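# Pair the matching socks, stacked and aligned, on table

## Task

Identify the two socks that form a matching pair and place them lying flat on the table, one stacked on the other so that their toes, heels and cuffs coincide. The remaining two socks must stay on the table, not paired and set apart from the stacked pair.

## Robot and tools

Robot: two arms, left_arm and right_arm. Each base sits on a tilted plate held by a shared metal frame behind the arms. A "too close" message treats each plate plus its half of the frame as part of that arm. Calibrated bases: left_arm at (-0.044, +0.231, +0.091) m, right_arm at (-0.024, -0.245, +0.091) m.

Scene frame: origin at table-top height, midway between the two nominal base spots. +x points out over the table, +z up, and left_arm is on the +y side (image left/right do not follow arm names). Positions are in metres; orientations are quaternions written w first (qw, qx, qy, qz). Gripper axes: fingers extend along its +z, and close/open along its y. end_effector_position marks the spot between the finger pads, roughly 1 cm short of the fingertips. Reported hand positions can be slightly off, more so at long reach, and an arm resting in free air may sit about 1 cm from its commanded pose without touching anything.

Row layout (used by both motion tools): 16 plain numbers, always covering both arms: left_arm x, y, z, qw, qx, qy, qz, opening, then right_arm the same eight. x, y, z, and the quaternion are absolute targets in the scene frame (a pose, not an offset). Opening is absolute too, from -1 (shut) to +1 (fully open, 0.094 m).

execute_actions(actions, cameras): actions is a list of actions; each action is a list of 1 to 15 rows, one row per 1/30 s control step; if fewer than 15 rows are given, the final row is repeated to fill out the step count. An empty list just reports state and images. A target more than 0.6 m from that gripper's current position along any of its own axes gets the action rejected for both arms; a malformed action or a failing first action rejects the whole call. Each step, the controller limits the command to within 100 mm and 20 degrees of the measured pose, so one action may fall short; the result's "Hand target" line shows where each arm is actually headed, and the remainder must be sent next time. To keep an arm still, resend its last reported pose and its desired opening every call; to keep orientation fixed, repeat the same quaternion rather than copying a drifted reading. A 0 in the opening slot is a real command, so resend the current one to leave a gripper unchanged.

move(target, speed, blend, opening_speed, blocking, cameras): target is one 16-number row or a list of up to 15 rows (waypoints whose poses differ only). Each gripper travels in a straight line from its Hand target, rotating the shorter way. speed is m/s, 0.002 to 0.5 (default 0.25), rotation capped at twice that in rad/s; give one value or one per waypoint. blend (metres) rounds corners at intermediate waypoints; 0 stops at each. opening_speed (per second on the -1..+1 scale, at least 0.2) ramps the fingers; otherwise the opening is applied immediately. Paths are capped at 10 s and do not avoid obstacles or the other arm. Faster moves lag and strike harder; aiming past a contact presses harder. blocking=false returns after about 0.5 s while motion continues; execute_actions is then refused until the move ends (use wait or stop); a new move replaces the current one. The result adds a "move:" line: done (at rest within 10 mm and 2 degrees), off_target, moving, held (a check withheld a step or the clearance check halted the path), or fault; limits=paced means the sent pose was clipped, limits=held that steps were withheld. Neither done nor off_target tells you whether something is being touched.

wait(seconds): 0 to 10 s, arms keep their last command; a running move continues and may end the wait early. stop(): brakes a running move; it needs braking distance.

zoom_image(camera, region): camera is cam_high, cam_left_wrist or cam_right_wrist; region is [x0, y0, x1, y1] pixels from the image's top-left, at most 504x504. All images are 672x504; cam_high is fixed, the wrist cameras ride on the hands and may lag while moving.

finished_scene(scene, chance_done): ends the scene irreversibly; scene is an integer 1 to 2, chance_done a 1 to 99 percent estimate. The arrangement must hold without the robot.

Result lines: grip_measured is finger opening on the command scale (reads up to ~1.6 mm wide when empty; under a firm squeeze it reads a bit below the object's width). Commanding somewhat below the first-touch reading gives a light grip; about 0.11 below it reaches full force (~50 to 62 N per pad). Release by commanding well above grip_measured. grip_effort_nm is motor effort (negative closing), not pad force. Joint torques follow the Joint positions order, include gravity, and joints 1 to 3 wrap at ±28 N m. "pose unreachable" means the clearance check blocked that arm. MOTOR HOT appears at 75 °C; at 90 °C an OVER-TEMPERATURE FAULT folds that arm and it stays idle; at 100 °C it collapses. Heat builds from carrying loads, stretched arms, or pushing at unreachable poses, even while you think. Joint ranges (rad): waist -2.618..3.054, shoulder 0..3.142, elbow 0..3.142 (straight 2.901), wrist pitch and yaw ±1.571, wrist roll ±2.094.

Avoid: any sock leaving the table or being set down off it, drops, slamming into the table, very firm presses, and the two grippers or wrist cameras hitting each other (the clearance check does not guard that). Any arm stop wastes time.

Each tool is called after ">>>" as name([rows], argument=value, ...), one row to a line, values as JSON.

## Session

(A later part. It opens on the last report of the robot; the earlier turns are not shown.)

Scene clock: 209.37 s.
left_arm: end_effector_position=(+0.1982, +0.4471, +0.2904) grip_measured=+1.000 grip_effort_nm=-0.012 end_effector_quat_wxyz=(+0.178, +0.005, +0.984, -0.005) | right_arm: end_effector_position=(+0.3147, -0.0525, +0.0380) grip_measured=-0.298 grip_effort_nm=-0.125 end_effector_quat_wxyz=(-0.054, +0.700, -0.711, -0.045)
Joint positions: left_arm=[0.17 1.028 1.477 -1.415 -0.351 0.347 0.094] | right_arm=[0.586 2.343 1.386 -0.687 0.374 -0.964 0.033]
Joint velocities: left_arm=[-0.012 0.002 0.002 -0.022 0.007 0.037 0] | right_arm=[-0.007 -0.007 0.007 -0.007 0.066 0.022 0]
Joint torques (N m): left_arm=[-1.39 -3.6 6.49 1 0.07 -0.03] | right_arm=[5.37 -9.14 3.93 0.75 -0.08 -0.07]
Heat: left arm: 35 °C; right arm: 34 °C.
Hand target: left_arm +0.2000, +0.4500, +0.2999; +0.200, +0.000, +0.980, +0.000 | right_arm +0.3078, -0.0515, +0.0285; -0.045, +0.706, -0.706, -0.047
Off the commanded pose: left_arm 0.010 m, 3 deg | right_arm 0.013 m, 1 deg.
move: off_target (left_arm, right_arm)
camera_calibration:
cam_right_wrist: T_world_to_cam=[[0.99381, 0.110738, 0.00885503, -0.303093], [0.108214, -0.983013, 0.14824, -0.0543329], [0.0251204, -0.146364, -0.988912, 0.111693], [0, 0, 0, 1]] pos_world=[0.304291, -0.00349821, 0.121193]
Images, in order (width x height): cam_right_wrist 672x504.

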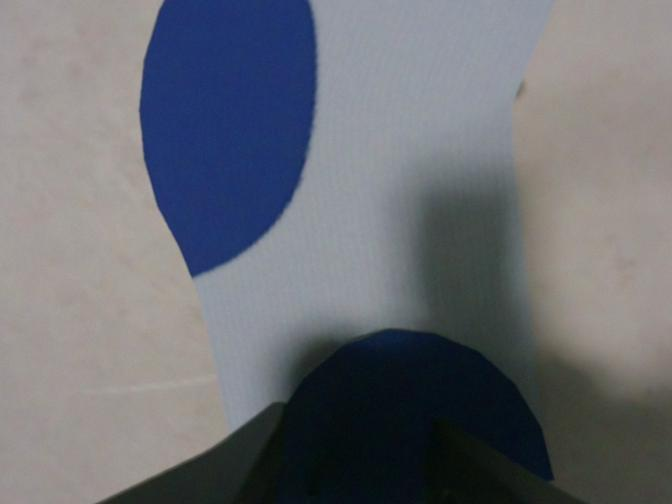

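>>> move([
  [0.2,0.45,0.3,0.2,0,0.98,0,1,0.322,-0.061,0.03,0.05,-0.705,0.705,0.05,-0.3],
  [0.2,0.45,0.3,0.2,0,0.98,0,1,0.320,-0.060,0.0,0.05,-0.705,0.705,0.05,-0.3],
], speed=[0.1,0.03], cameras=["cam_right_wrist"])

>>> move(target=[0.2,0.45,0.3,0.2,0,0.98,0,1,0.32,-0.06,0.004,0.05,-0.705,0.705,0.05,-1], speed=0.05, opening_speed=0.6, cameras=["cam_right_wrist"])

>>> move(target=[0.2,0.45,0.3,0.2,0,0.98,0,1,0.32,-0.06,0.05,0.05,-0.705,0.705,0.05,-1], speed=0.08, cameras=["cam_right_wrist","cam_high"])

Scene clock: 215.17 s.
left_arm: end_effector_position=(+0.1982, +0.4472, +0.2904) grip_measured=+1.000 grip_effort_nm=-0.007 end_effector_quat_wxyz=(+0.178, +0.005, +0.984, -0.005) | right_arm: end_effector_position=(+0.3314, -0.0609, +0.0215) grip_measured=-0.298 grip_effort_nm=-0.125 end_effector_quat_wxyz=(-0.065, +0.701, -0.709, -0.044)
Joint positions: left_arm=[0.17 1.028 1.477 -1.415 -0.352 0.347 0.094] | right_arm=[0.528 2.364 1.386 -0.619 0.374 -1.041 0.033]
Joint velocities: left_arm=[0.007 -0.017 -0.007 0.022 0.022 -0.066 0] | right_arm=[-0.002 -0.012 -0.007 0.022 0.022 -0.051 0]
Joint torques (N m): left_arm=[-1.25 -3.74 6.45 1.01 0.01 -0.02] | right_arm=[4.57 -7.62 3.06 0.98 -0.1 -0.07]
Heat: left arm: 35 °C; right arm: 33 °C.
Hand target: left_arm +0.2000, +0.4501, +0.2999; +0.200, +0.000, +0.980, +0.000 | right_arm +0.3197, -0.0609, +0.0008; -0.049, +0.705, -0.705, -0.050
Off the commanded pose: left_arm 0.010 m, 3 deg | right_arm 0.024 m, 2 deg.
move: off_target (left_arm, right_arm)
camera_calibration:
cam_right_wrist: T_world_to_cam=[[0.993097, 0.11379, 0.0284553, -0.318525], [0.108933, -0.984709, 0.135951, -0.0620401], [0.04349, -0.131912, -0.990307, 0.0885645], [0, 0, 0, 1]] pos_world=[0.319232, -0.0131639, 0.105204]
Images, in order (width x height): cam_right_wrist 672x504.

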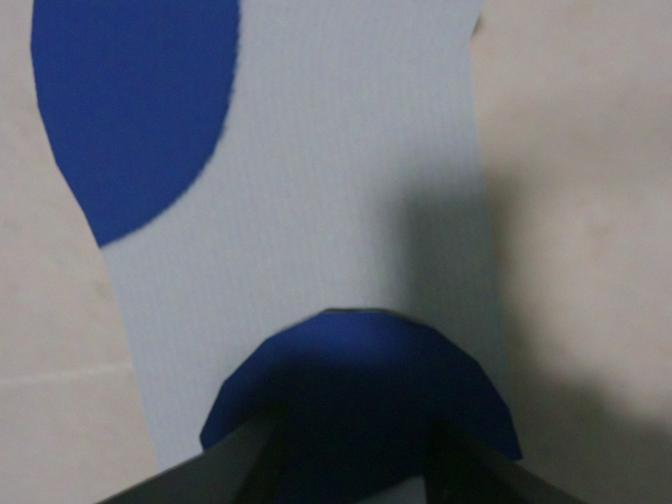

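Scene clock: 216.53 s.
left_arm: end_effector_position=(+0.1982, +0.4472, +0.2904) grip_measured=+1.000 grip_effort_nm=-0.017 end_effector_quat_wxyz=(+0.178, +0.005, +0.984, -0.005) | right_arm: end_effector_position=(+0.3328, -0.0591, +0.0214) grip_measured=-0.982 grip_effort_nm=-0.965 end_effector_quat_wxyz=(-0.071, +0.699, -0.710, -0.044)
Joint positions: left_arm=[0.17 1.028 1.477 -1.415 -0.352 0.347 0.094] | right_arm=[0.528 2.364 1.384 -0.606 0.37 -1.041 0.001]
Joint velocities: left_arm=[-0.002 -0.007 -0.002 -0.022 -0.125 0.007 0] | right_arm=[-0.012 0.022 0.002 0.007 -0.022 0.022 0]
Joint torques (N m): left_arm=[-1.26 -3.69 6.46 0.98 0 -0.06] | right_arm=[4.98 -8.18 3.44 0.72 -0.08 -0.04]
Heat: left arm: 35 °C; right arm: 34 °C.
Hand target: left_arm +0.2000, +0.4500, +0.2999; +0.200, +0.000, +0.980, +0.000 | right_arm +0.3197, -0.0603, +0.0045; -0.050, +0.706, -0.705, -0.050
Off the commanded pose: left_arm 0.010 m, 3 deg | right_arm 0.022 m, 3 deg.
move: off_target (left_arm, right_arm)
camera_calibration:
cam_right_wrist: T_world_to_cam=[[0.993416, 0.108943, 0.03545, -0.320724], [0.103584, -0.986305, 0.128345, -0.0585435], [0.0489468, -0.123828, -0.991096, 0.0873518], [0, 0, 0, 1]] pos_world=[0.320401, -0.0119845, 0.105457]
Images, in order (width x height): cam_right_wrist 672x504.

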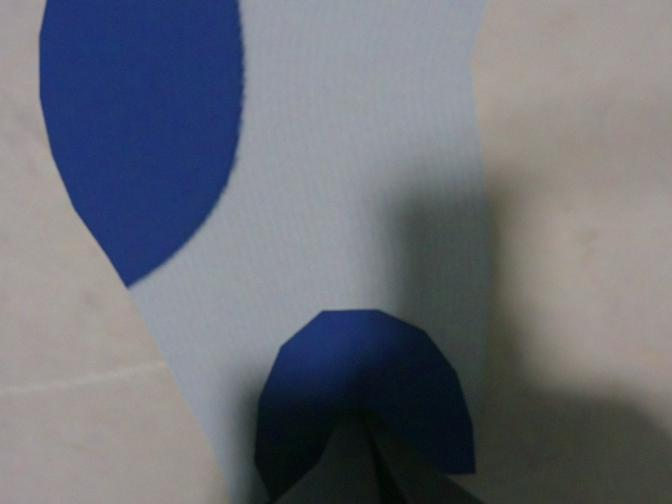

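Scene clock: 217.80 s.
left_arm: end_effector_position=(+0.1982, +0.4472, +0.2904) grip_measured=+1.000 grip_effort_nm=-0.017 end_effector_quat_wxyz=(+0.178, +0.005, +0.984, -0.005) | right_arm: end_effector_position=(+0.3119, -0.0641, +0.0322) grip_measured=-0.982 grip_effort_nm=-0.955 end_effector_quat_wxyz=(-0.033, +0.708, -0.704, -0.052)
Joint positions: left_arm=[0.17 1.028 1.477 -1.415 -0.352 0.347 0.094] | right_arm=[0.559 2.348 1.394 -0.726 0.37 -0.996 0.001]
Joint velocities: left_arm=[0.012 0.017 -0.017 0.051 0.007 -0.037 0] | right_arm=[0.007 0.012 -0.002 0.051 -0.051 0.007 0]
Joint torques (N m): left_arm=[-1.39 -3.66 6.58 0.98 0.01 -0.05] | right_arm=[6.86 -13.29 6.53 0.25 -0.12 0.09]
Heat: left arm: 35 °C; right arm: 34 °C.
Hand target: left_arm +0.2000, +0.4500, +0.2999; +0.200, +0.000, +0.980, +0.000 | right_arm +0.3196, -0.0600, +0.0498; -0.051, +0.706, -0.705, -0.050
Off the commanded pose: left_arm 0.010 m, 3 deg | right_arm 0.020 m, 2 deg.
move: off_target (left_arm, right_arm)
camera_calibration:
cam_right_wrist: T_world_to_cam=[[0.990342, 0.135176, -0.0308259, -0.294993], [0.138405, -0.976977, 0.162357, -0.0741021], [-0.00816951, -0.165055, -0.986251, 0.113478], [0, 0, 0, 1]] pos_world=[0.303327, -0.01379, 0.114856]
Images, in order (width x height): cam_high 672x504, cam_right_wrist 672x504.

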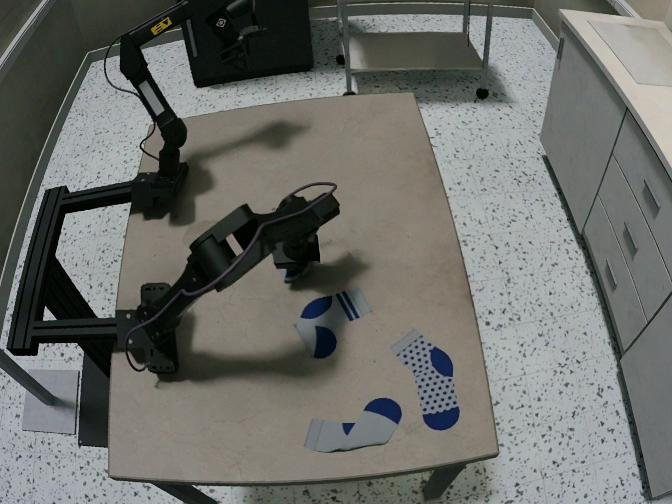

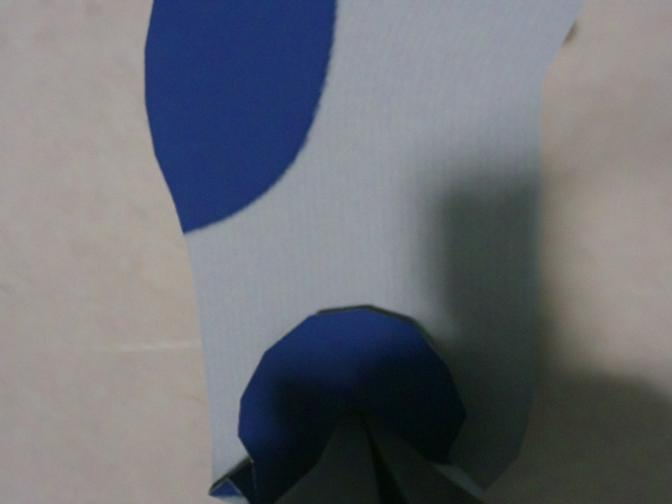

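>>> move([
  [0.2,0.45,0.3,0.2,0,0.98,0,1,0.32,-0.06,0.085,0.05,-0.705,0.705,0.05,-1],
  [0.2,0.45,0.3,0.2,0,0.98,0,1,0.318,-0.12,0.07,0.05,-0.705,0.705,0.05,-1],
], speed=0.08, cameras=["cam_right_wrist","cam_high"])

Scene clock: 222.37 s.
left_arm: end_effector_position=(+0.1982, +0.4472, +0.2904) grip_measured=+1.000 grip_effort_nm=-0.012 end_effector_quat_wxyz=(+0.178, +0.005, +0.984, -0.005) | right_arm: end_effector_position=(+0.3171, -0.1189, +0.0652) grip_measured=-0.982 grip_effort_nm=-0.960 end_effector_quat_wxyz=(-0.039, +0.705, -0.706, -0.052)
Joint positions: left_arm=[0.17 1.028 1.477 -1.415 -0.352 0.347 0.094] | right_arm=[0.483 2.153 1.317 -0.804 0.373 -1.074 0.001]
Joint velocities: left_arm=[0.002 0.007 -0.012 -0.022 -0.022 0.007 0] | right_arm=[-0.007 0.012 0.017 0.022 -0.066 -0.066 0]
Joint torques (N m): left_arm=[-1.37 -3.7 6.56 1.02 0.05 -0.02] | right_arm=[5.18 -12.07 3.67 0.63 -0.09 -0.07]
Heat: left arm: 35 °C; right arm: 35 °C.
Hand target: left_arm +0.2000, +0.4500, +0.2999; +0.200, +0.000, +0.980, +0.000 | right_arm +0.3180, -0.1207, +0.0702; -0.049, +0.705, -0.706, -0.050
Off the commanded pose: left_arm 0.010 m, 3 deg | right_arm 0.005 m, 1 deg.
move: off_target (left_arm)
camera_calibration:
cam_right_wrist: T_world_to_cam=[[0.991466, 0.128223, -0.0235322, -0.293397], [0.130326, -0.979277, 0.155023, -0.130889], [-0.0031671, -0.156767, -0.987631, 0.136529], [0, 0, 0, 1]] pos_world=[0.308384, -0.069153, 0.148227]
Images, in order (width x height): cam_high 672x504, cam_right_wrist 672x504.

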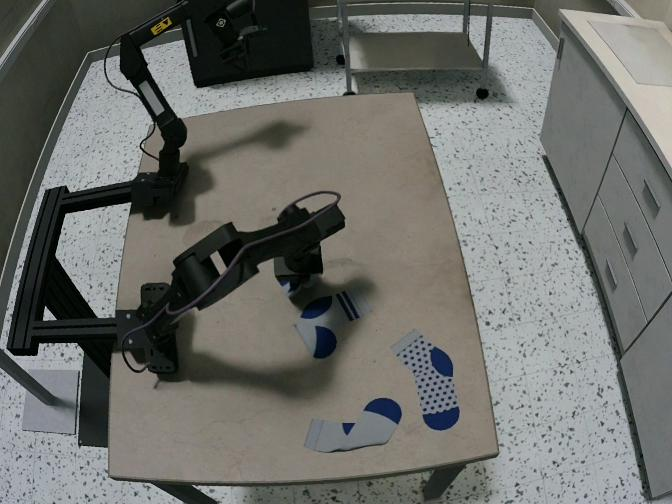

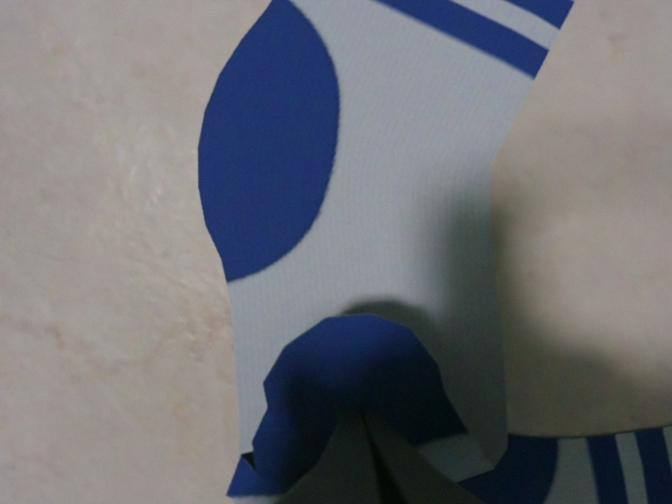

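>>> move([
  [0.2,0.45,0.3,0.2,0,0.98,0,1,0.315,-0.05,0.2,0.05,-0.705,0.705,0.05,-1],
  [0.2,0.45,0.3,0.2,0,0.98,0,1,0.31,-0.03,0.36,0.05,-0.705,0.705,0.05,-1],
], speed=0.15, blend=0.03, cameras=["cam_right_wrist","cam_high"])

Scene clock: 237.63 s.
left_arm: end_effector_position=(+0.1982, +0.4472, +0.2904) grip_measured=+1.000 grip_effort_nm=-0.027 end_effector_quat_wxyz=(+0.178, +0.005, +0.984, -0.005) | right_arm: end_effector_position=(+0.3111, -0.0280, +0.3501) grip_measured=-0.982 grip_effort_nm=-0.960 end_effector_quat_wxyz=(-0.191, +0.687, -0.699, -0.054)
Joint positions: left_arm=[0.17 1.028 1.477 -1.415 -0.352 0.347 0.094] | right_arm=[0.943 2.223 2.289 -1.547 0.341 -0.696 0.001]
Joint velocities: left_arm=[-0.002 0.007 -0.007 0.007 -0.037 -0.051 0] | right_arm=[-0.002 -0.032 -0.012 0.022 -0.037 0.007 0]
Joint torques (N m): left_arm=[-1.24 -3.79 6.38 0.98 0.03 -0.05] | right_arm=[5.65 -9.95 6.75 0.89 -0.1 0.1]
Heat: left arm: 35 °C; right arm: 35 °C.
Hand target: left_arm +0.2000, +0.4500, +0.2999; +0.200, +0.000, +0.980, +0.000 | right_arm +0.3062, -0.0306, +0.3607; -0.198, +0.686, -0.698, -0.059
Off the commanded pose: left_arm 0.010 m, 3 deg | right_arm 0.010 m, 16 deg.
joint sent to its limit (right arm) — joint 4 (wrist pitch), lower limit. The joint targets are off in position and orientation.
move: off_target (left_arm, right_arm)
camera_calibration:
cam_right_wrist: T_world_to_cam=[[0.974876, 0.0768226, 0.209082, -0.370111], [0.0873831, -0.9953, -0.0417356, -0.00346725], [0.204893, 0.0589573, -0.977007, 0.369679], [0, 0, 0, 1]] pos_world=[0.28537, 0.00318665, 0.438418]
Images, in order (width x height): cam_high 672x504, cam_right_wrist 672x504.

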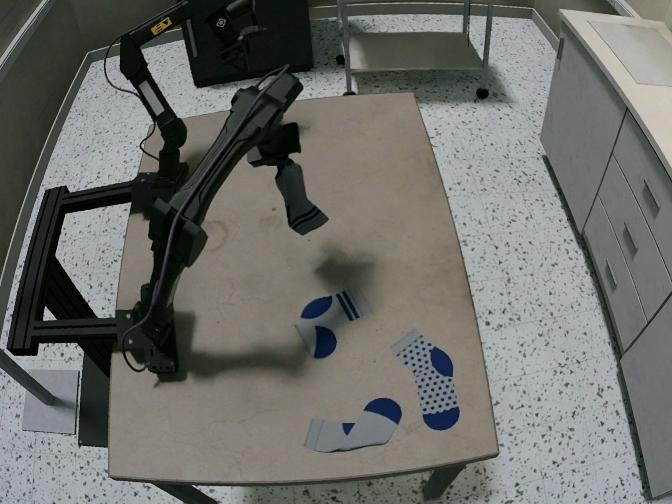

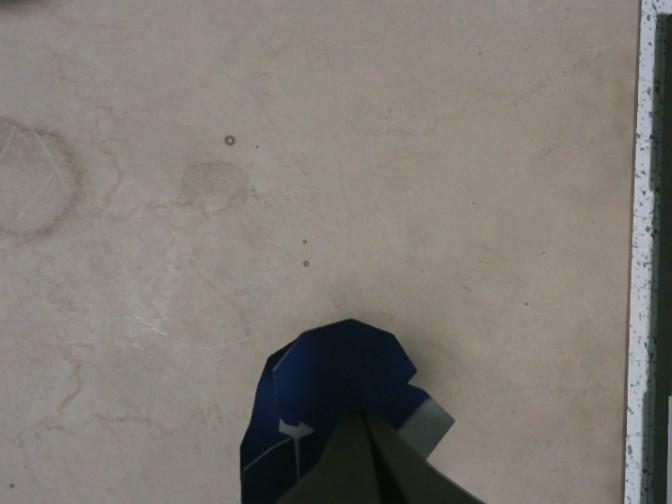

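>>> move([
  [0.2,0.45,0.3,0.2,0,0.98,0,1,0.31,-0.03,0.27,0.05,-0.705,0.705,0.05,-1],
  [0.2,0.45,0.3,0.2,0,0.98,0,1,0.31,0.0,0.22,0.05,-0.705,0.705,0.05,-1],
  [0.2,0.45,0.3,0.2,0,0.98,0,1,0.31,0.11,0.14,0.05,-0.705,0.705,0.05,-1],
  [0.2,0.45,0.3,0.2,0,0.98,0,1,0.31,0.19,0.05,0.05,-0.705,0.705,0.05,-1],
  [0.2,0.45,0.3,0.2,0,0.98,0,1,0.31,0.215,0.012,0.05,-0.705,0.705,0.05,-1],
], speed=0.15, blend=0.02, cameras=["cam_high","cam_right_wrist"])

Scene clock: 246.00 s.
left_arm: end_effector_position=(+0.1982, +0.4472, +0.2904) grip_measured=+1.000 grip_effort_nm=-0.012 end_effector_quat_wxyz=(+0.178, +0.005, +0.984, -0.005) | right_arm: end_effector_position=(+0.3266, +0.2114, +0.0288) grip_measured=-0.982 grip_effort_nm=-0.955 end_effector_quat_wxyz=(-0.181, +0.680, -0.707, -0.070)
Joint positions: left_arm=[0.17 1.028 1.477 -1.415 -0.352 0.347 0.094] | right_arm=[0.901 3.119 2.431 -0.797 0.309 -0.704 0.001]
Joint velocities: left_arm=[-0.002 -0.002 -0.012 -0.037 0.022 -0.081 0] | right_arm=[-0.007 0.002 -0.007 0.022 -0.125 0.022 0]
Joint torques (N m): left_arm=[-1.46 -3.77 6.35 1 0.01 -0.04] | right_arm=[7.01 -14.12 4.75 1.3 -0.2 -0.09]
Heat: left arm: 35 °C; right arm: 35 °C.
Hand target: left_arm +0.2000, +0.4500, +0.2999; +0.200, +0.000, +0.980, +0.000 | right_arm +0.3107, +0.2151, +0.0131; -0.169, +0.692, -0.698, -0.074
Off the commanded pose: left_arm 0.010 m, 3 deg | right_arm 0.024 m, 15 deg.
joint sent to its limit (right arm) — joint 2 (shoulder), upper limit. The joint targets are off in orientation, not in position.
move: off_target (left_arm, right_arm)
camera_calibration:
cam_right_wrist: T_world_to_cam=[[0.983554, 0.0598419, 0.17041, -0.334566], [0.0702073, -0.99599, -0.0554593, 0.226151], [0.166408, 0.0665113, -0.983811, 0.0496794], [0, 0, 0, 1]] pos_world=[0.304919, 0.241961, 0.118431]
Images, in order (width x height): cam_high 672x504, cam_right_wrist 672x504.

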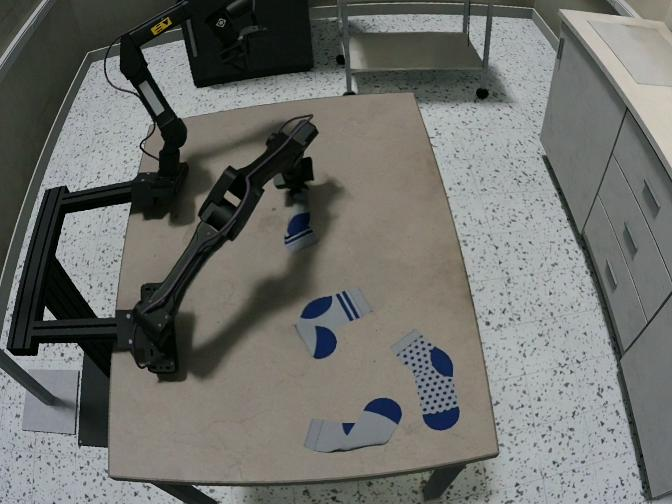

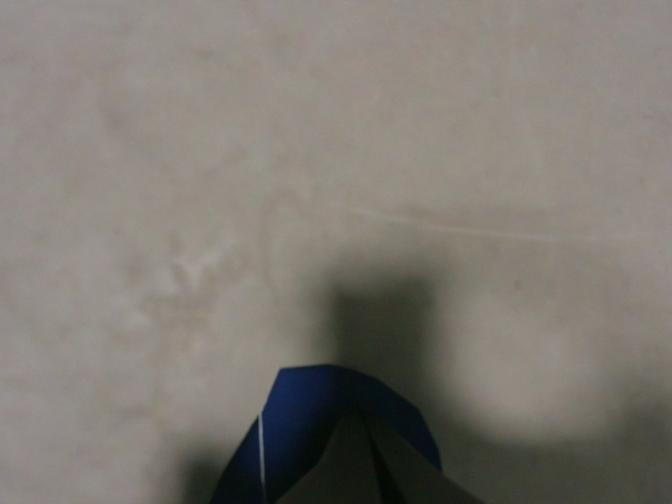

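>>> move(target=[0.2,0.45,0.3,0.2,0,0.98,0,1,0.31,0.215,0.012,0.05,-0.705,0.705,0.05,0], speed=0.1, opening_speed=0.8, cameras=[])

>>> move([
  [0.2,0.45,0.3,0.2,0,0.98,0,1,0.31,0.2,0.1,0.1,-0.702,0.702,0.05,0],
  [0.2,0.45,0.3,0.2,0,0.98,0,1,0.29,0.02,0.3,0.13,0,0.992,0,0],
], speed=[0.1,0.25])

Scene clock: 250.70 s.
left_arm: end_effector_position=(+0.1982, +0.4472, +0.2904) grip_measured=+1.000 grip_effort_nm=-0.017 end_effector_quat_wxyz=(+0.178, +0.005, +0.984, -0.005) | right_arm: end_effector_position=(+0.3282, +0.2130, +0.0297) grip_measured=-0.002 grip_effort_nm=0.095 end_effector_quat_wxyz=(-0.186, +0.678, -0.708, -0.071)
Joint positions: left_arm=[0.17 1.028 1.477 -1.415 -0.352 0.347 0.094] | right_arm=[0.901 3.119 2.431 -0.787 0.309 -0.705 0.047]
Joint velocities: left_arm=[-0.012 -0.002 -0.007 0.051 0.022 -0.007 0] | right_arm=[0.017 -0.002 -0.002 -0.007 0.022 0.007 0]
Joint torques (N m): left_arm=[-1.52 -3.7 6.48 1.02 0.04 -0.04] | right_arm=[6.99 -14.13 4.82 1.06 -0.18 -0.05]
Heat: left arm: 35 °C; right arm: 36 °C.
Hand target: left_arm +0.2000, +0.4500, +0.2999; +0.200, +0.000, +0.980, +0.000 | right_arm +0.3098, +0.2136, +0.0126; -0.165, +0.693, -0.698, -0.073
Off the commanded pose: left_arm 0.010 m, 3 deg | right_arm 0.025 m, 16 deg.
joint sent to its limit (right arm) — joint 2 (shoulder), upper limit. The joint targets are off in orientation, not in position.
move: off_target (left_arm, right_arm)
No camera images: "cameras" was empty.

Scene clock: 255.57 s.
left_arm: end_effector_position=(+0.1982, +0.4472, +0.2904) grip_measured=+1.000 grip_effort_nm=-0.012 end_effector_quat_wxyz=(+0.178, +0.005, +0.984, -0.005) | right_arm: end_effector_position=(+0.2955, +0.0245, +0.2932) grip_measured=-0.002 grip_effort_nm=0.090 end_effector_quat_wxyz=(+0.152, +0.001, +0.987, +0.044)
Joint positions: left_arm=[0.17 1.028 1.477 -1.415 -0.352 0.347 0.094] | right_arm=[1.063 2.449 2.295 -1.548 0.575 1.023 0.047]
Joint velocities: left_arm=[-0.022 -0.022 -0.012 -0.007 0.007 -0.022 0] | right_arm=[-0.017 -0.007 -0.017 0.007 -0.081 0.007 0]
Joint torques (N m): left_arm=[-1.42 -3.59 6.42 1.01 0.01 -0.01] | right_arm=[6.23 -12.86 4.29 0.61 0.27 0.09]
Heat: left arm: 35 °C; right arm: 38 °C.
Hand target: left_arm +0.2000, +0.4500, +0.2999; +0.200, +0.000, +0.980, +0.000 | right_arm +0.2887, +0.0192, +0.2994; +0.158, -0.006, +0.987, +0.037
Off the commanded pose: left_arm 0.010 m, 3 deg | right_arm 0.010 m, 6 deg.
joint sent to its limit (right arm) — joint 4 (wrist pitch), lower limit. The joint targets are off in orientation, not in position.
move: off_target (left_arm, right_arm)
camera_calibration:
cam_left_wrist: T_world_to_cam=[[0.0989624, -0.993741, 0.0518278, 0.411235], [-0.989597, -0.103748, -0.0996701, 0.314831], [0.104423, -0.041425, -0.99367, 0.372993], [0, 0, 0, 1]] pos_world=[0.23191, 0.456775, 0.380698]
cam_right_wrist: T_world_to_cam=[[0.138211, -0.988039, -0.0683929, 0.00763804], [-0.990235, -0.136587, -0.0279015, 0.341111], [0.0182262, 0.0715813, -0.997268, 0.375035], [0, 0, 0, 1]] pos_world=[0.329889, 0.0272924, 0.38405]

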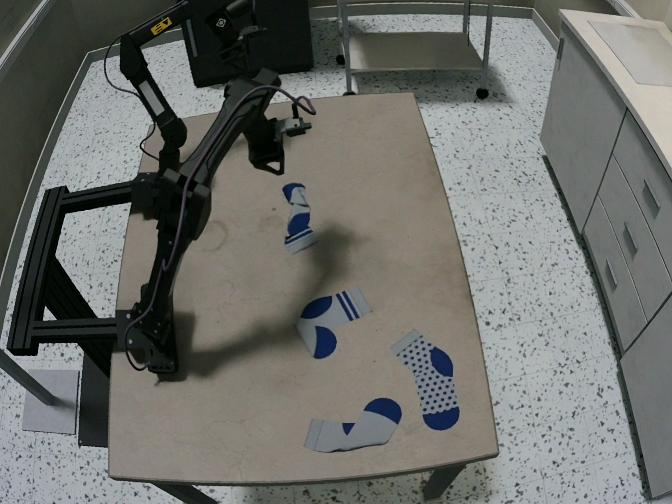

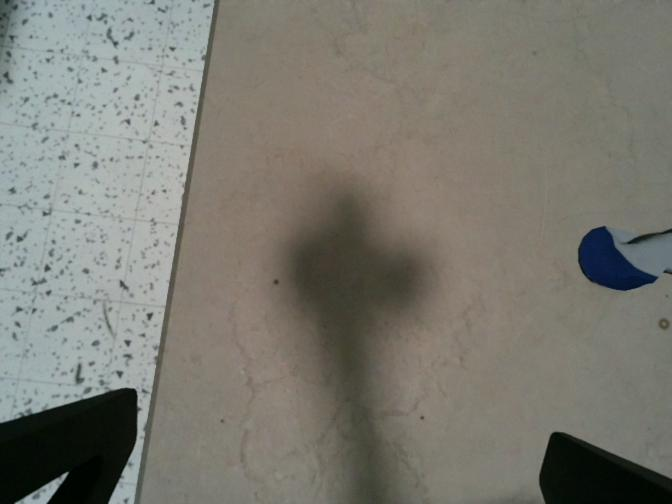

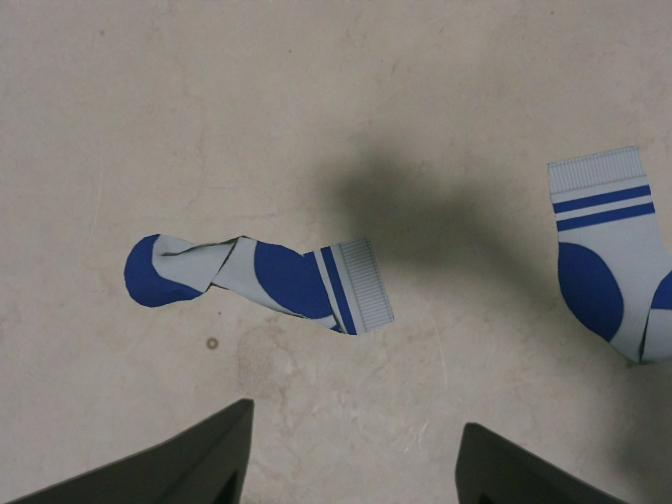

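>>> move([
  [0.2,0.40,0.3,0.2,0,0.98,0,0,0.22,-0.45,0.28,0.2,0,0.98,0,0],
  [0.3,0.20,0.12,0.07,0.7,0.7,-0.07,-0.2,0.22,-0.45,0.28,0.2,0,0.98,0,0],
  [0.3,0.205,0.05,0.07,0.7,0.7,-0.07,-0.2,0.22,-0.45,0.28,0.2,0,0.98,0,0],
], speed=[0.3,0.25,0.1])

every target must give the same left_gripper/opening; nothing of the call was run
Scene clock: 269.87 s.
left_arm: end_effector_position=(+0.1982, +0.4472, +0.2904) grip_measured=+1.000 grip_effort_nm=-0.017 end_effector_quat_wxyz=(+0.178, +0.005, +0.984, -0.005) | right_arm: end_effector_position=(+0.2956, +0.0245, +0.2932) grip_measured=-0.002 grip_effort_nm=0.081 end_effector_quat_wxyz=(+0.152, +0.001, +0.987, +0.044)
Joint positions: left_arm=[0.17 1.028 1.477 -1.415 -0.352 0.347 0.094] | right_arm=[1.063 2.449 2.295 -1.548 0.576 1.024 0.047]
Joint velocities: left_arm=[-0.012 0.002 -0.007 0.022 -0.007 0.125 0] | right_arm=[-0.017 0.027 -0.012 0.007 0.022 -0.081 0]
Joint torques (N m): left_arm=[-1.11 -3.64 6.38 1.03 -0.01 -0.02] | right_arm=[6.22 -12.85 4.29 0.61 0.27 0.1]
Heat: left arm: 35 °C; right arm: 37 °C.
Hand target: left_arm +0.2000, +0.4500, +0.2999; +0.200, +0.000, +0.980, +0.000 | right_arm +0.2887, +0.0192, +0.2994; +0.158, -0.005, +0.987, +0.037
Tool commands: left_gripper/opening=+1.0 right_gripper/opening=+0.0
Off the commanded pose: left_arm 0.010 m, 3 deg | right_arm 0.010 m, 6 deg.

>>> move([
  [0.2,0.40,0.3,0.2,0,0.98,0,-0.2,0.22,-0.45,0.28,0.2,0,0.98,0,0],
  [0.3,0.20,0.12,0.07,0.7,0.7,-0.07,-0.2,0.22,-0.45,0.28,0.2,0,0.98,0,0],
  [0.3,0.205,0.05,0.07,0.7,0.7,-0.07,-0.2,0.22,-0.45,0.28,0.2,0,0.98,0,0],
], speed=[0.3,0.25,0.1])

Scene clock: 278.50 s.
left_arm: end_effector_position=(+0.2908, +0.2100, +0.0538) grip_measured=-0.198 grip_effort_nm=-0.129 end_effector_quat_wxyz=(+0.061, +0.701, +0.707, -0.063) | right_arm: end_effector_position=(+0.2138, -0.4504, +0.2685) grip_measured=-0.002 grip_effort_nm=0.085 end_effector_quat_wxyz=(+0.172, -0.008, +0.985, -0.009)
Joint positions: left_arm=[-0.179 1.86 1.088 -0.716 -0.334 1.374 0.038] | right_arm=[-0.097 0.994 1.333 -1.336 0.411 -0.321 0.047]
Joint velocities: left_arm=[-0.002 -0.007 -0.002 -0.022 -0.066 -0.022 -0.001] | right_arm=[0.002 -0.012 -0.017 -0.022 0.037 -0.007 -0.001]
Joint torques (N m): left_arm=[-3.22 -5.55 4.18 0.51 0.26 0.03] | right_arm=[0.4 -3.52 7.8 1.18 -0.15 -0.08]
Heat: left arm: 35 °C; right arm: 36 °C.
Hand target: left_arm +0.2904, +0.2055, +0.0509; +0.065, +0.703, +0.705, -0.069 | right_arm +0.2179, -0.4556, +0.2795; +0.195, +0.000, +0.981, -0.011
Off the commanded pose: left_arm 0.011 m, 1 deg | right_arm 0.013 m, 4 deg.
move: off_target (left_arm, right_arm)
camera_calibration:
cam_left_wrist: T_world_to_cam=[[-0.991781, -0.125045, 0.0270867, 0.314673], [-0.122485, 0.989122, 0.0814573, -0.133152], [-0.0369779, 0.0774701, -0.996309, 0.134692], [0, 0, 0, 1]] pos_world=[0.300758, 0.160617, 0.136517]
cam_right_wrist: T_world_to_cam=[[0.138536, -0.989356, 0.0445344, -0.482901], [-0.988497, -0.14089, -0.0549844, 0.19959], [0.0606736, -0.0364048, -0.997494, 0.328196], [0, 0, 0, 1]] pos_world=[0.24428, -0.437692, 0.359854]

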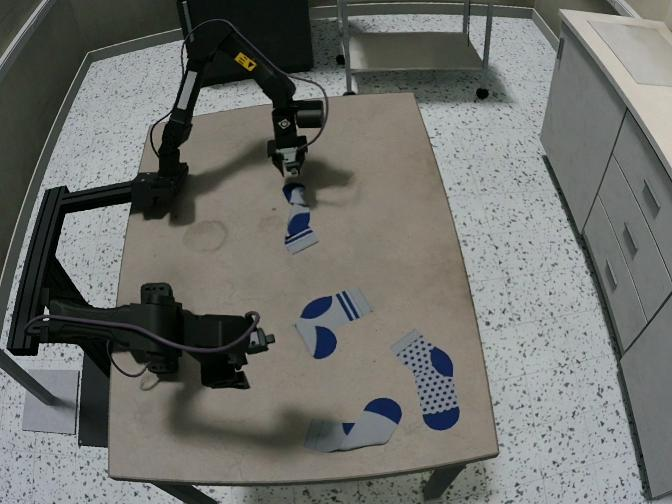

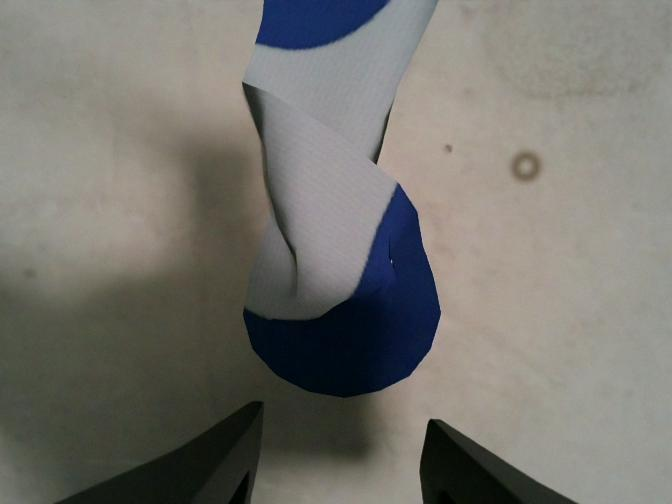

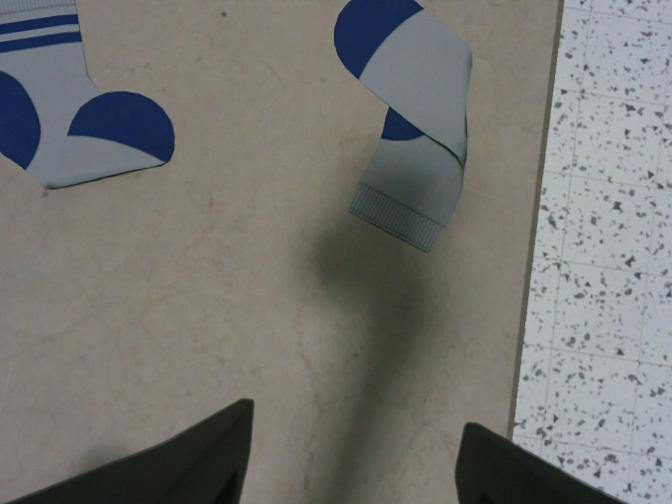

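>>> move([
  [0.298,0.200,0.02,0.07,0.7,0.7,-0.07,-0.2,0.22,-0.45,0.28,0.2,0,0.98,0,0],
  [0.298,0.2,-0.002,0.07,0.7,0.7,-0.07,-0.2,0.22,-0.45,0.28,0.2,0,0.98,0,0],
], speed=[0.1,0.025], cameras=["cam_left_wrist"])

Scene clock: 283.23 s.
left_arm: end_effector_position=(+0.2979, +0.2042, +0.0093) grip_measured=-0.198 grip_effort_nm=-0.129 end_effector_quat_wxyz=(+0.068, +0.705, +0.703, -0.067) | right_arm: end_effector_position=(+0.2149, -0.4473, +0.2689) grip_measured=-0.002 grip_effort_nm=0.085 end_effector_quat_wxyz=(+0.176, -0.009, +0.984, -0.001)
Joint positions: left_arm=[-0.118 1.974 1.058 -0.545 -0.314 1.451 0.038] | right_arm=[-0.097 0.994 1.333 -1.335 0.393 -0.321 0.047]
Joint velocities: left_arm=[-0.002 -0.017 0.002 -0.022 -0.007 -0.022 0.001] | right_arm=[0.002 -0.007 -0.007 -0.007 -0.037 0.022 -0.001]
Joint torques (N m): left_arm=[-2.8 -4.82 2.81 0.82 0.22 0.04] | right_arm=[1.24 -3.69 7.47 1.19 -0.17 0.08]
Heat: left arm: 35 °C; right arm: 35 °C.
Hand target: left_arm +0.2967, +0.2000, -0.0010; +0.071, +0.704, +0.704, -0.071 | right_arm +0.2195, -0.4501, +0.2800; +0.200, +0.000, +0.980, +0.000
Off the commanded pose: left_arm 0.012 m, 1 deg | right_arm 0.013 m, 3 deg.
move: off_target (left_arm, right_arm)
camera_calibration:
cam_left_wrist: T_world_to_cam=[[-0.993167, -0.114427, 0.0229468, 0.320479], [-0.112697, 0.991423, 0.0661829, -0.12612], [-0.0303231, 0.0631446, -0.997544, 0.0920662], [0, 0, 0, 1]] pos_world=[0.306867, 0.155897, 0.0928331]
Images, in order (width x height): cam_left_wrist 672x504.

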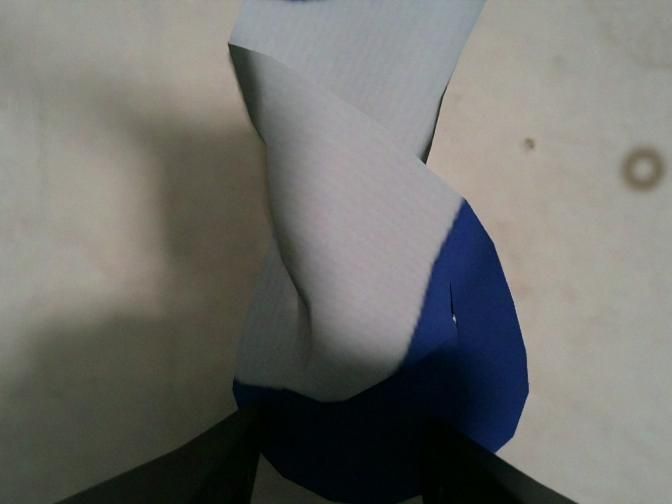

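>>> move(target=[0.292,0.197,-0.012,0.07,0.7,0.7,-0.07,-0.2,0.22,-0.45,0.28,0.2,0,0.98,0,0], speed=0.025, cameras=["cam_left_wrist"])

>>> move(target=[0.292,0.197,-0.008,0.07,0.7,0.7,-0.07,-1,0.22,-0.45,0.28,0.2,0,0.98,0,0], speed=0.05, opening_speed=0.6, cameras=["cam_left_wrist"])

>>> move([
  [0.29,0.18,0.15,0.07,0.7,0.7,-0.07,-1,0.22,-0.45,0.28,0.2,0,0.98,0,0],
  [0.29,0.10,0.37,0.07,0.7,0.7,-0.07,-1,0.22,-0.45,0.28,0.2,0,0.98,0,0],
], speed=0.15)

>>> zoom_image(camera="cam_high", region=[220, 50, 420, 250])

Scene clock: 288.13 s.
left_arm: end_effector_position=(+0.2971, +0.2036, +0.0080) grip_measured=-0.198 grip_effort_nm=-0.129 end_effector_quat_wxyz=(+0.070, +0.706, +0.702, -0.064) | right_arm: end_effector_position=(+0.2151, -0.4472, +0.2689) grip_measured=-0.002 grip_effort_nm=0.085 end_effector_quat_wxyz=(+0.176, -0.009, +0.984, -0.001)
Joint positions: left_arm=[-0.118 1.972 1.046 -0.529 -0.315 1.456 0.038] | right_arm=[-0.097 0.994 1.333 -1.334 0.392 -0.321 0.047]
Joint velocities: left_arm=[0.017 -0.017 -0.007 -0.037 0.022 -0.066 0.001] | right_arm=[0.002 -0.002 0.007 0.007 -0.022 -0.037 -0.001]
Joint torques (N m): left_arm=[-2.5 -3.52 0.87 1.11 0.24 0.07] | right_arm=[1.26 -3.71 7.47 1.18 -0.17 0.08]
Heat: left arm: 35 °C; right arm: 35 °C.
Hand target: left_arm +0.2905, +0.1977, -0.0102; +0.070, +0.704, +0.704, -0.071 | right_arm +0.2194, -0.4500, +0.2801; +0.200, +0.000, +0.980, +0.001
Off the commanded pose: left_arm 0.022 m, 1 deg | right_arm 0.012 m, 3 deg.
move: off_target (left_arm, right_arm)
camera_calibration:
cam_left_wrist: T_world_to_cam=[[-0.993509, -0.112514, 0.0167394, 0.319418], [-0.111206, 0.991658, 0.0651724, -0.126038], [-0.0239326, 0.0628878, -0.997734, 0.0888824], [0, 0, 0, 1]] pos_world=[0.305456, 0.155336, 0.0915483]
Images, in order (width x height): cam_left_wrist 672x504.

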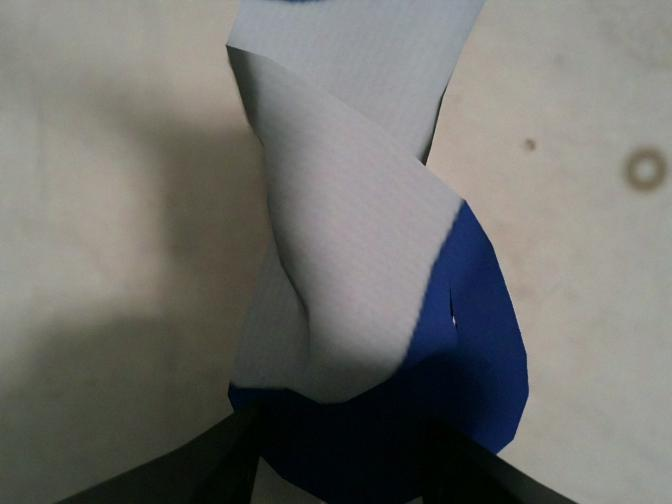

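Scene clock: 289.67 s.
left_arm: end_effector_position=(+0.2948, +0.1992, +0.0086) grip_measured=-0.986 grip_effort_nm=-0.740 end_effector_quat_wxyz=(+0.077, +0.705, +0.701, -0.075) | right_arm: end_effector_position=(+0.2151, -0.4472, +0.2689) grip_measured=-0.002 grip_effort_nm=0.085 end_effector_quat_wxyz=(+0.176, -0.009, +0.984, -0.001)
Joint positions: left_arm=[-0.118 1.969 1.039 -0.527 -0.289 1.456 0.001] | right_arm=[-0.097 0.994 1.333 -1.334 0.392 -0.321 0.047]
Joint velocities: left_arm=[0.007 -0.012 -0.007 -0.022 -0.022 -0.022 0.001] | right_arm=[-0.012 -0.027 -0.012 0.037 -0.051 -0.066 0]
Joint torques (N m): left_arm=[-2.89 -3.85 1.85 0.97 -0.04 -0.04] | right_arm=[1.26 -3.7 7.46 1.18 -0.16 0.08]
Heat: left arm: 35 °C; right arm: 35 °C.
Hand target: left_arm +0.2908, +0.1975, -0.0068; +0.070, +0.704, +0.704, -0.071 | right_arm +0.2194, -0.4501, +0.2801; +0.200, +0.000, +0.980, +0.000
Off the commanded pose: left_arm 0.017 m, 1 deg | right_arm 0.012 m, 3 deg.
move: off_target (left_arm, right_arm)
camera_calibration:
cam_left_wrist: T_world_to_cam=[[-0.993586, -0.110518, 0.0239173, 0.316177], [-0.109502, 0.99317, 0.0402706, -0.122541], [-0.0282046, 0.0373933, -0.998903, 0.0960853], [0, 0, 0, 1]] pos_world=[0.303441, 0.153055, 0.0933526]
Images, in order (width x height): cam_left_wrist 672x504.

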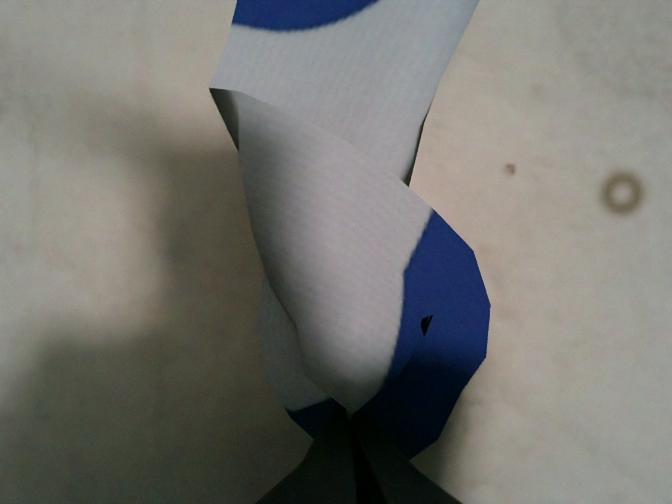

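Scene clock: 292.93 s.
left_arm: end_effector_position=(+0.2972, +0.0994, +0.3574) grip_measured=-0.988 grip_effort_nm=-0.652 end_effector_quat_wxyz=(+0.196, +0.686, +0.698, -0.052) | right_arm: end_effector_position=(+0.2151, -0.4472, +0.2690) grip_measured=-0.002 grip_effort_nm=0.085 end_effector_quat_wxyz=(+0.176, -0.009, +0.984, -0.001)
Joint positions: left_arm=[-0.811 1.96 2.099 -1.559 -0.342 0.809 0.001] | right_arm=[-0.097 0.994 1.333 -1.334 0.392 -0.321 0.047]
Joint velocities: left_arm=[-0.007 0.007 0.007 0.022 -0.007 -0.007 -0.001] | right_arm=[-0.027 -0.007 0.017 -0.037 -0.007 0.022 -0.002]
Joint torques (N m): left_arm=[-4.37 -5.45 6.87 0.86 0.07 -0.11] | right_arm=[1.25 -3.7 7.46 1.18 -0.16 0.08]
Heat: left arm: 35 °C; right arm: 35 °C.
Hand target: left_arm +0.2942, +0.0993, +0.3675; +0.207, +0.685, +0.696, -0.053 | right_arm +0.2195, -0.4501, +0.2801; +0.200, +0.000, +0.980, +0.000
Off the commanded pose: left_arm 0.014 m, 15 deg | right_arm 0.012 m, 3 deg.
joint sent to its limit (left arm) — joint 4 (wrist pitch), lower limit. The joint targets are off in position and orientation.
move: off_target (left_arm, right_arm)
camera_calibration:
cam_left_wrist: T_world_to_cam=[[-0.974935, -0.163129, -0.151299, 0.361537], [-0.145131, 0.981703, -0.12327, 0.0329729], [0.168639, -0.0982225, -0.980772, 0.396846], [0, 0, 0, 1]] pos_world=[0.290336, 0.0655867, 0.44798]
cam_right_wrist: T_world_to_cam=[[0.143629, -0.989209, 0.0289029, -0.476857], [-0.987281, -0.145238, -0.0646644, 0.201795], [0.0681645, -0.0192476, -0.997488, 0.33476], [0, 0, 0, 1]] pos_world=[0.2449, -0.435959, 0.36075]

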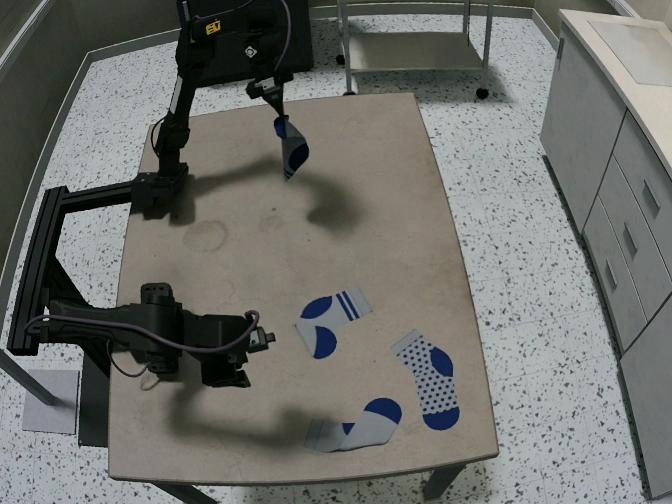

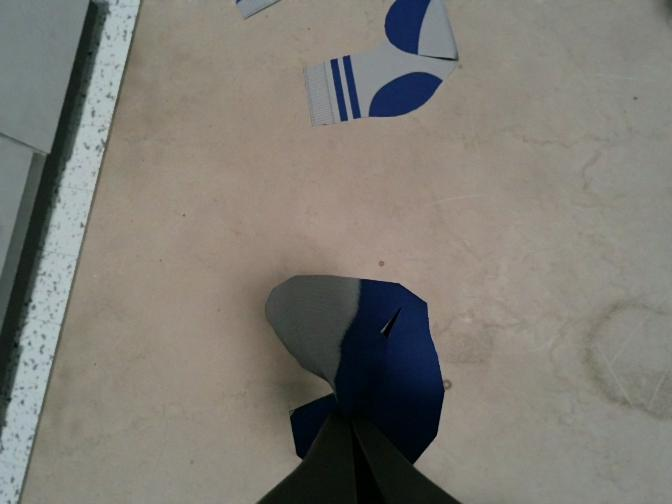

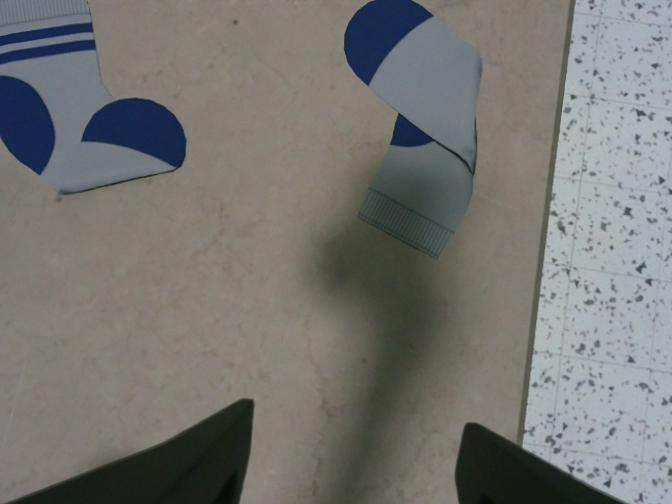

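Scaled by 2.520.

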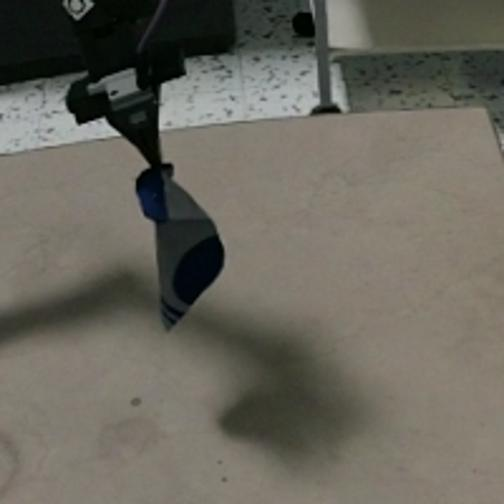

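>>> move([
  [0.30,0.0,0.33,0.07,0.7,0.7,-0.07,-1,0.22,-0.45,0.28,0.2,0,0.98,0,0],
  [0.30,-0.01,0.24,0.07,0.7,0.7,-0.07,-1,0.22,-0.45,0.28,0.2,0,0.98,0,0],
  [0.30,0.02,0.20,0.07,0.7,0.7,-0.07,-1,0.22,-0.45,0.28,0.2,0,0.98,0,0],
  [0.3,0.14,0.12,0.07,0.7,0.7,-0.07,-1,0.22,-0.45,0.28,0.2,0,0.98,0,0],
  [0.3,0.205,0.04,0.07,0.7,0.7,-0.07,-1,0.22,-0.45,0.28,0.2,0,0.98,0,0],
  [0.3,0.23,0.0,0.07,0.7,0.7,-0.07,-1,0.22,-0.45,0.28,0.2,0,0.98,0,0],
], speed=[0.12,0.1,0.1,0.12,0.12,0.08], blend=0.01)

>>> zoom_image(camera="cam_high", region=[220, 100, 420, 300])

Scene clock: 305.07 s.
left_arm: end_effector_position=(+0.2917, +0.2295, +0.0094) grip_measured=-0.988 grip_effort_nm=-0.647 end_effector_quat_wxyz=(+0.068, +0.707, +0.699, -0.084) | right_arm: end_effector_position=(+0.2152, -0.4472, +0.2690) grip_measured=-0.002 grip_effort_nm=0.090 end_effector_quat_wxyz=(+0.176, -0.009, +0.984, -0.001)
Joint positions: left_arm=[-0.037 1.925 1.05 -0.585 -0.279 1.536 0.001] | right_arm=[-0.097 0.994 1.333 -1.334 0.391 -0.321 0.047]
Joint velocities: left_arm=[0.002 0.007 -0.002 -0.066 -0.007 -0.051 0] | right_arm=[0.002 0.007 -0.007 0.007 0.022 -0.022 0.002]
Joint torques (N m): left_arm=[-2.18 -5.91 2.7 0.82 0.16 0.07] | right_arm=[1.25 -3.7 7.47 1.18 -0.17 0.08]
Heat: left arm: 36 °C; right arm: 36 °C.
Hand target: left_arm +0.2960, +0.2302, +0.0022; +0.077, +0.702, +0.704, -0.078 | right_arm +0.2195, -0.4500, +0.2801; +0.200, +0.000, +0.980, +0.001
Off the commanded pose: left_arm 0.013 m, 2 deg | right_arm 0.012 m, 3 deg.
move: off_target (left_arm, right_arm)
camera_calibration:
cam_left_wrist: T_world_to_cam=[[-0.993663, -0.101512, 0.0482701, 0.314191], [-0.0994121, 0.994069, 0.0440844, -0.156216], [-0.052459, 0.0390064, -0.997861, 0.102416], [0, 0, 0, 1]] pos_world=[0.302043, 0.183189, 0.0939177]
cam_right_wrist: T_world_to_cam=[[0.143569, -0.989225, 0.0286769, -0.476767], [-0.987259, -0.145172, -0.0651514, 0.202057], [0.0686124, -0.0189578, -0.997463, 0.334817], [0, 0, 0, 1]] pos_world=[0.244959, -0.43595, 0.360804]

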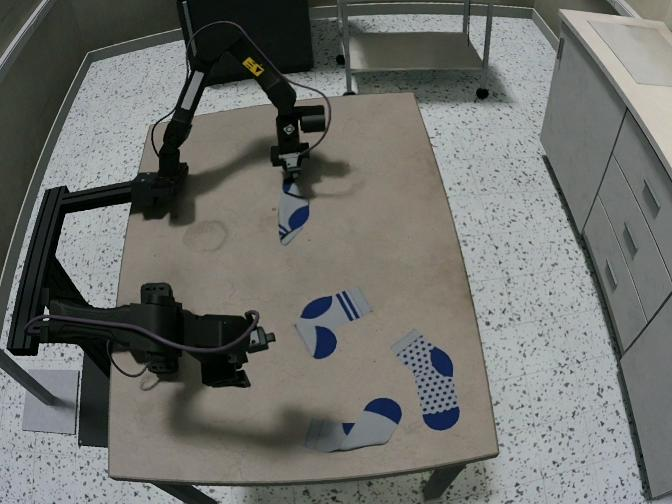

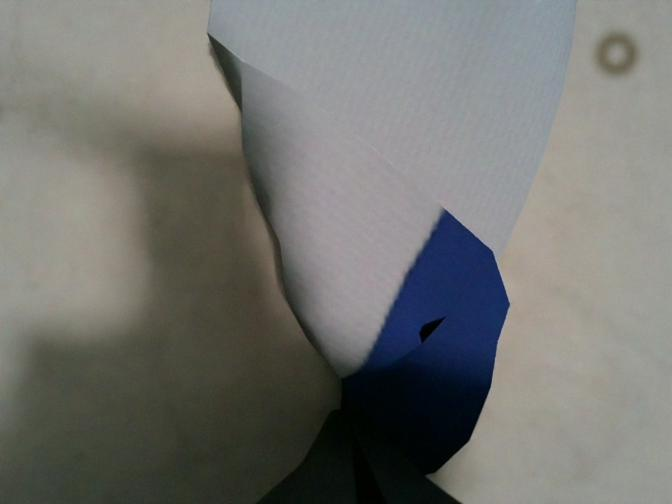

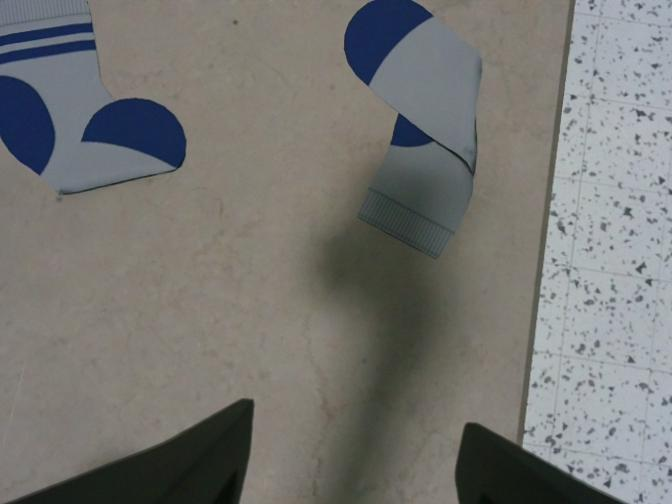

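Scaled by 2.520.

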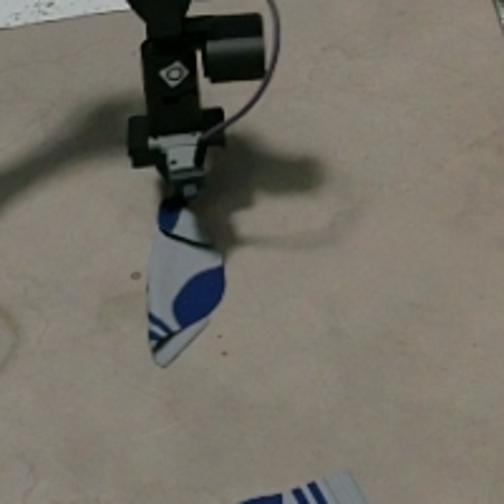

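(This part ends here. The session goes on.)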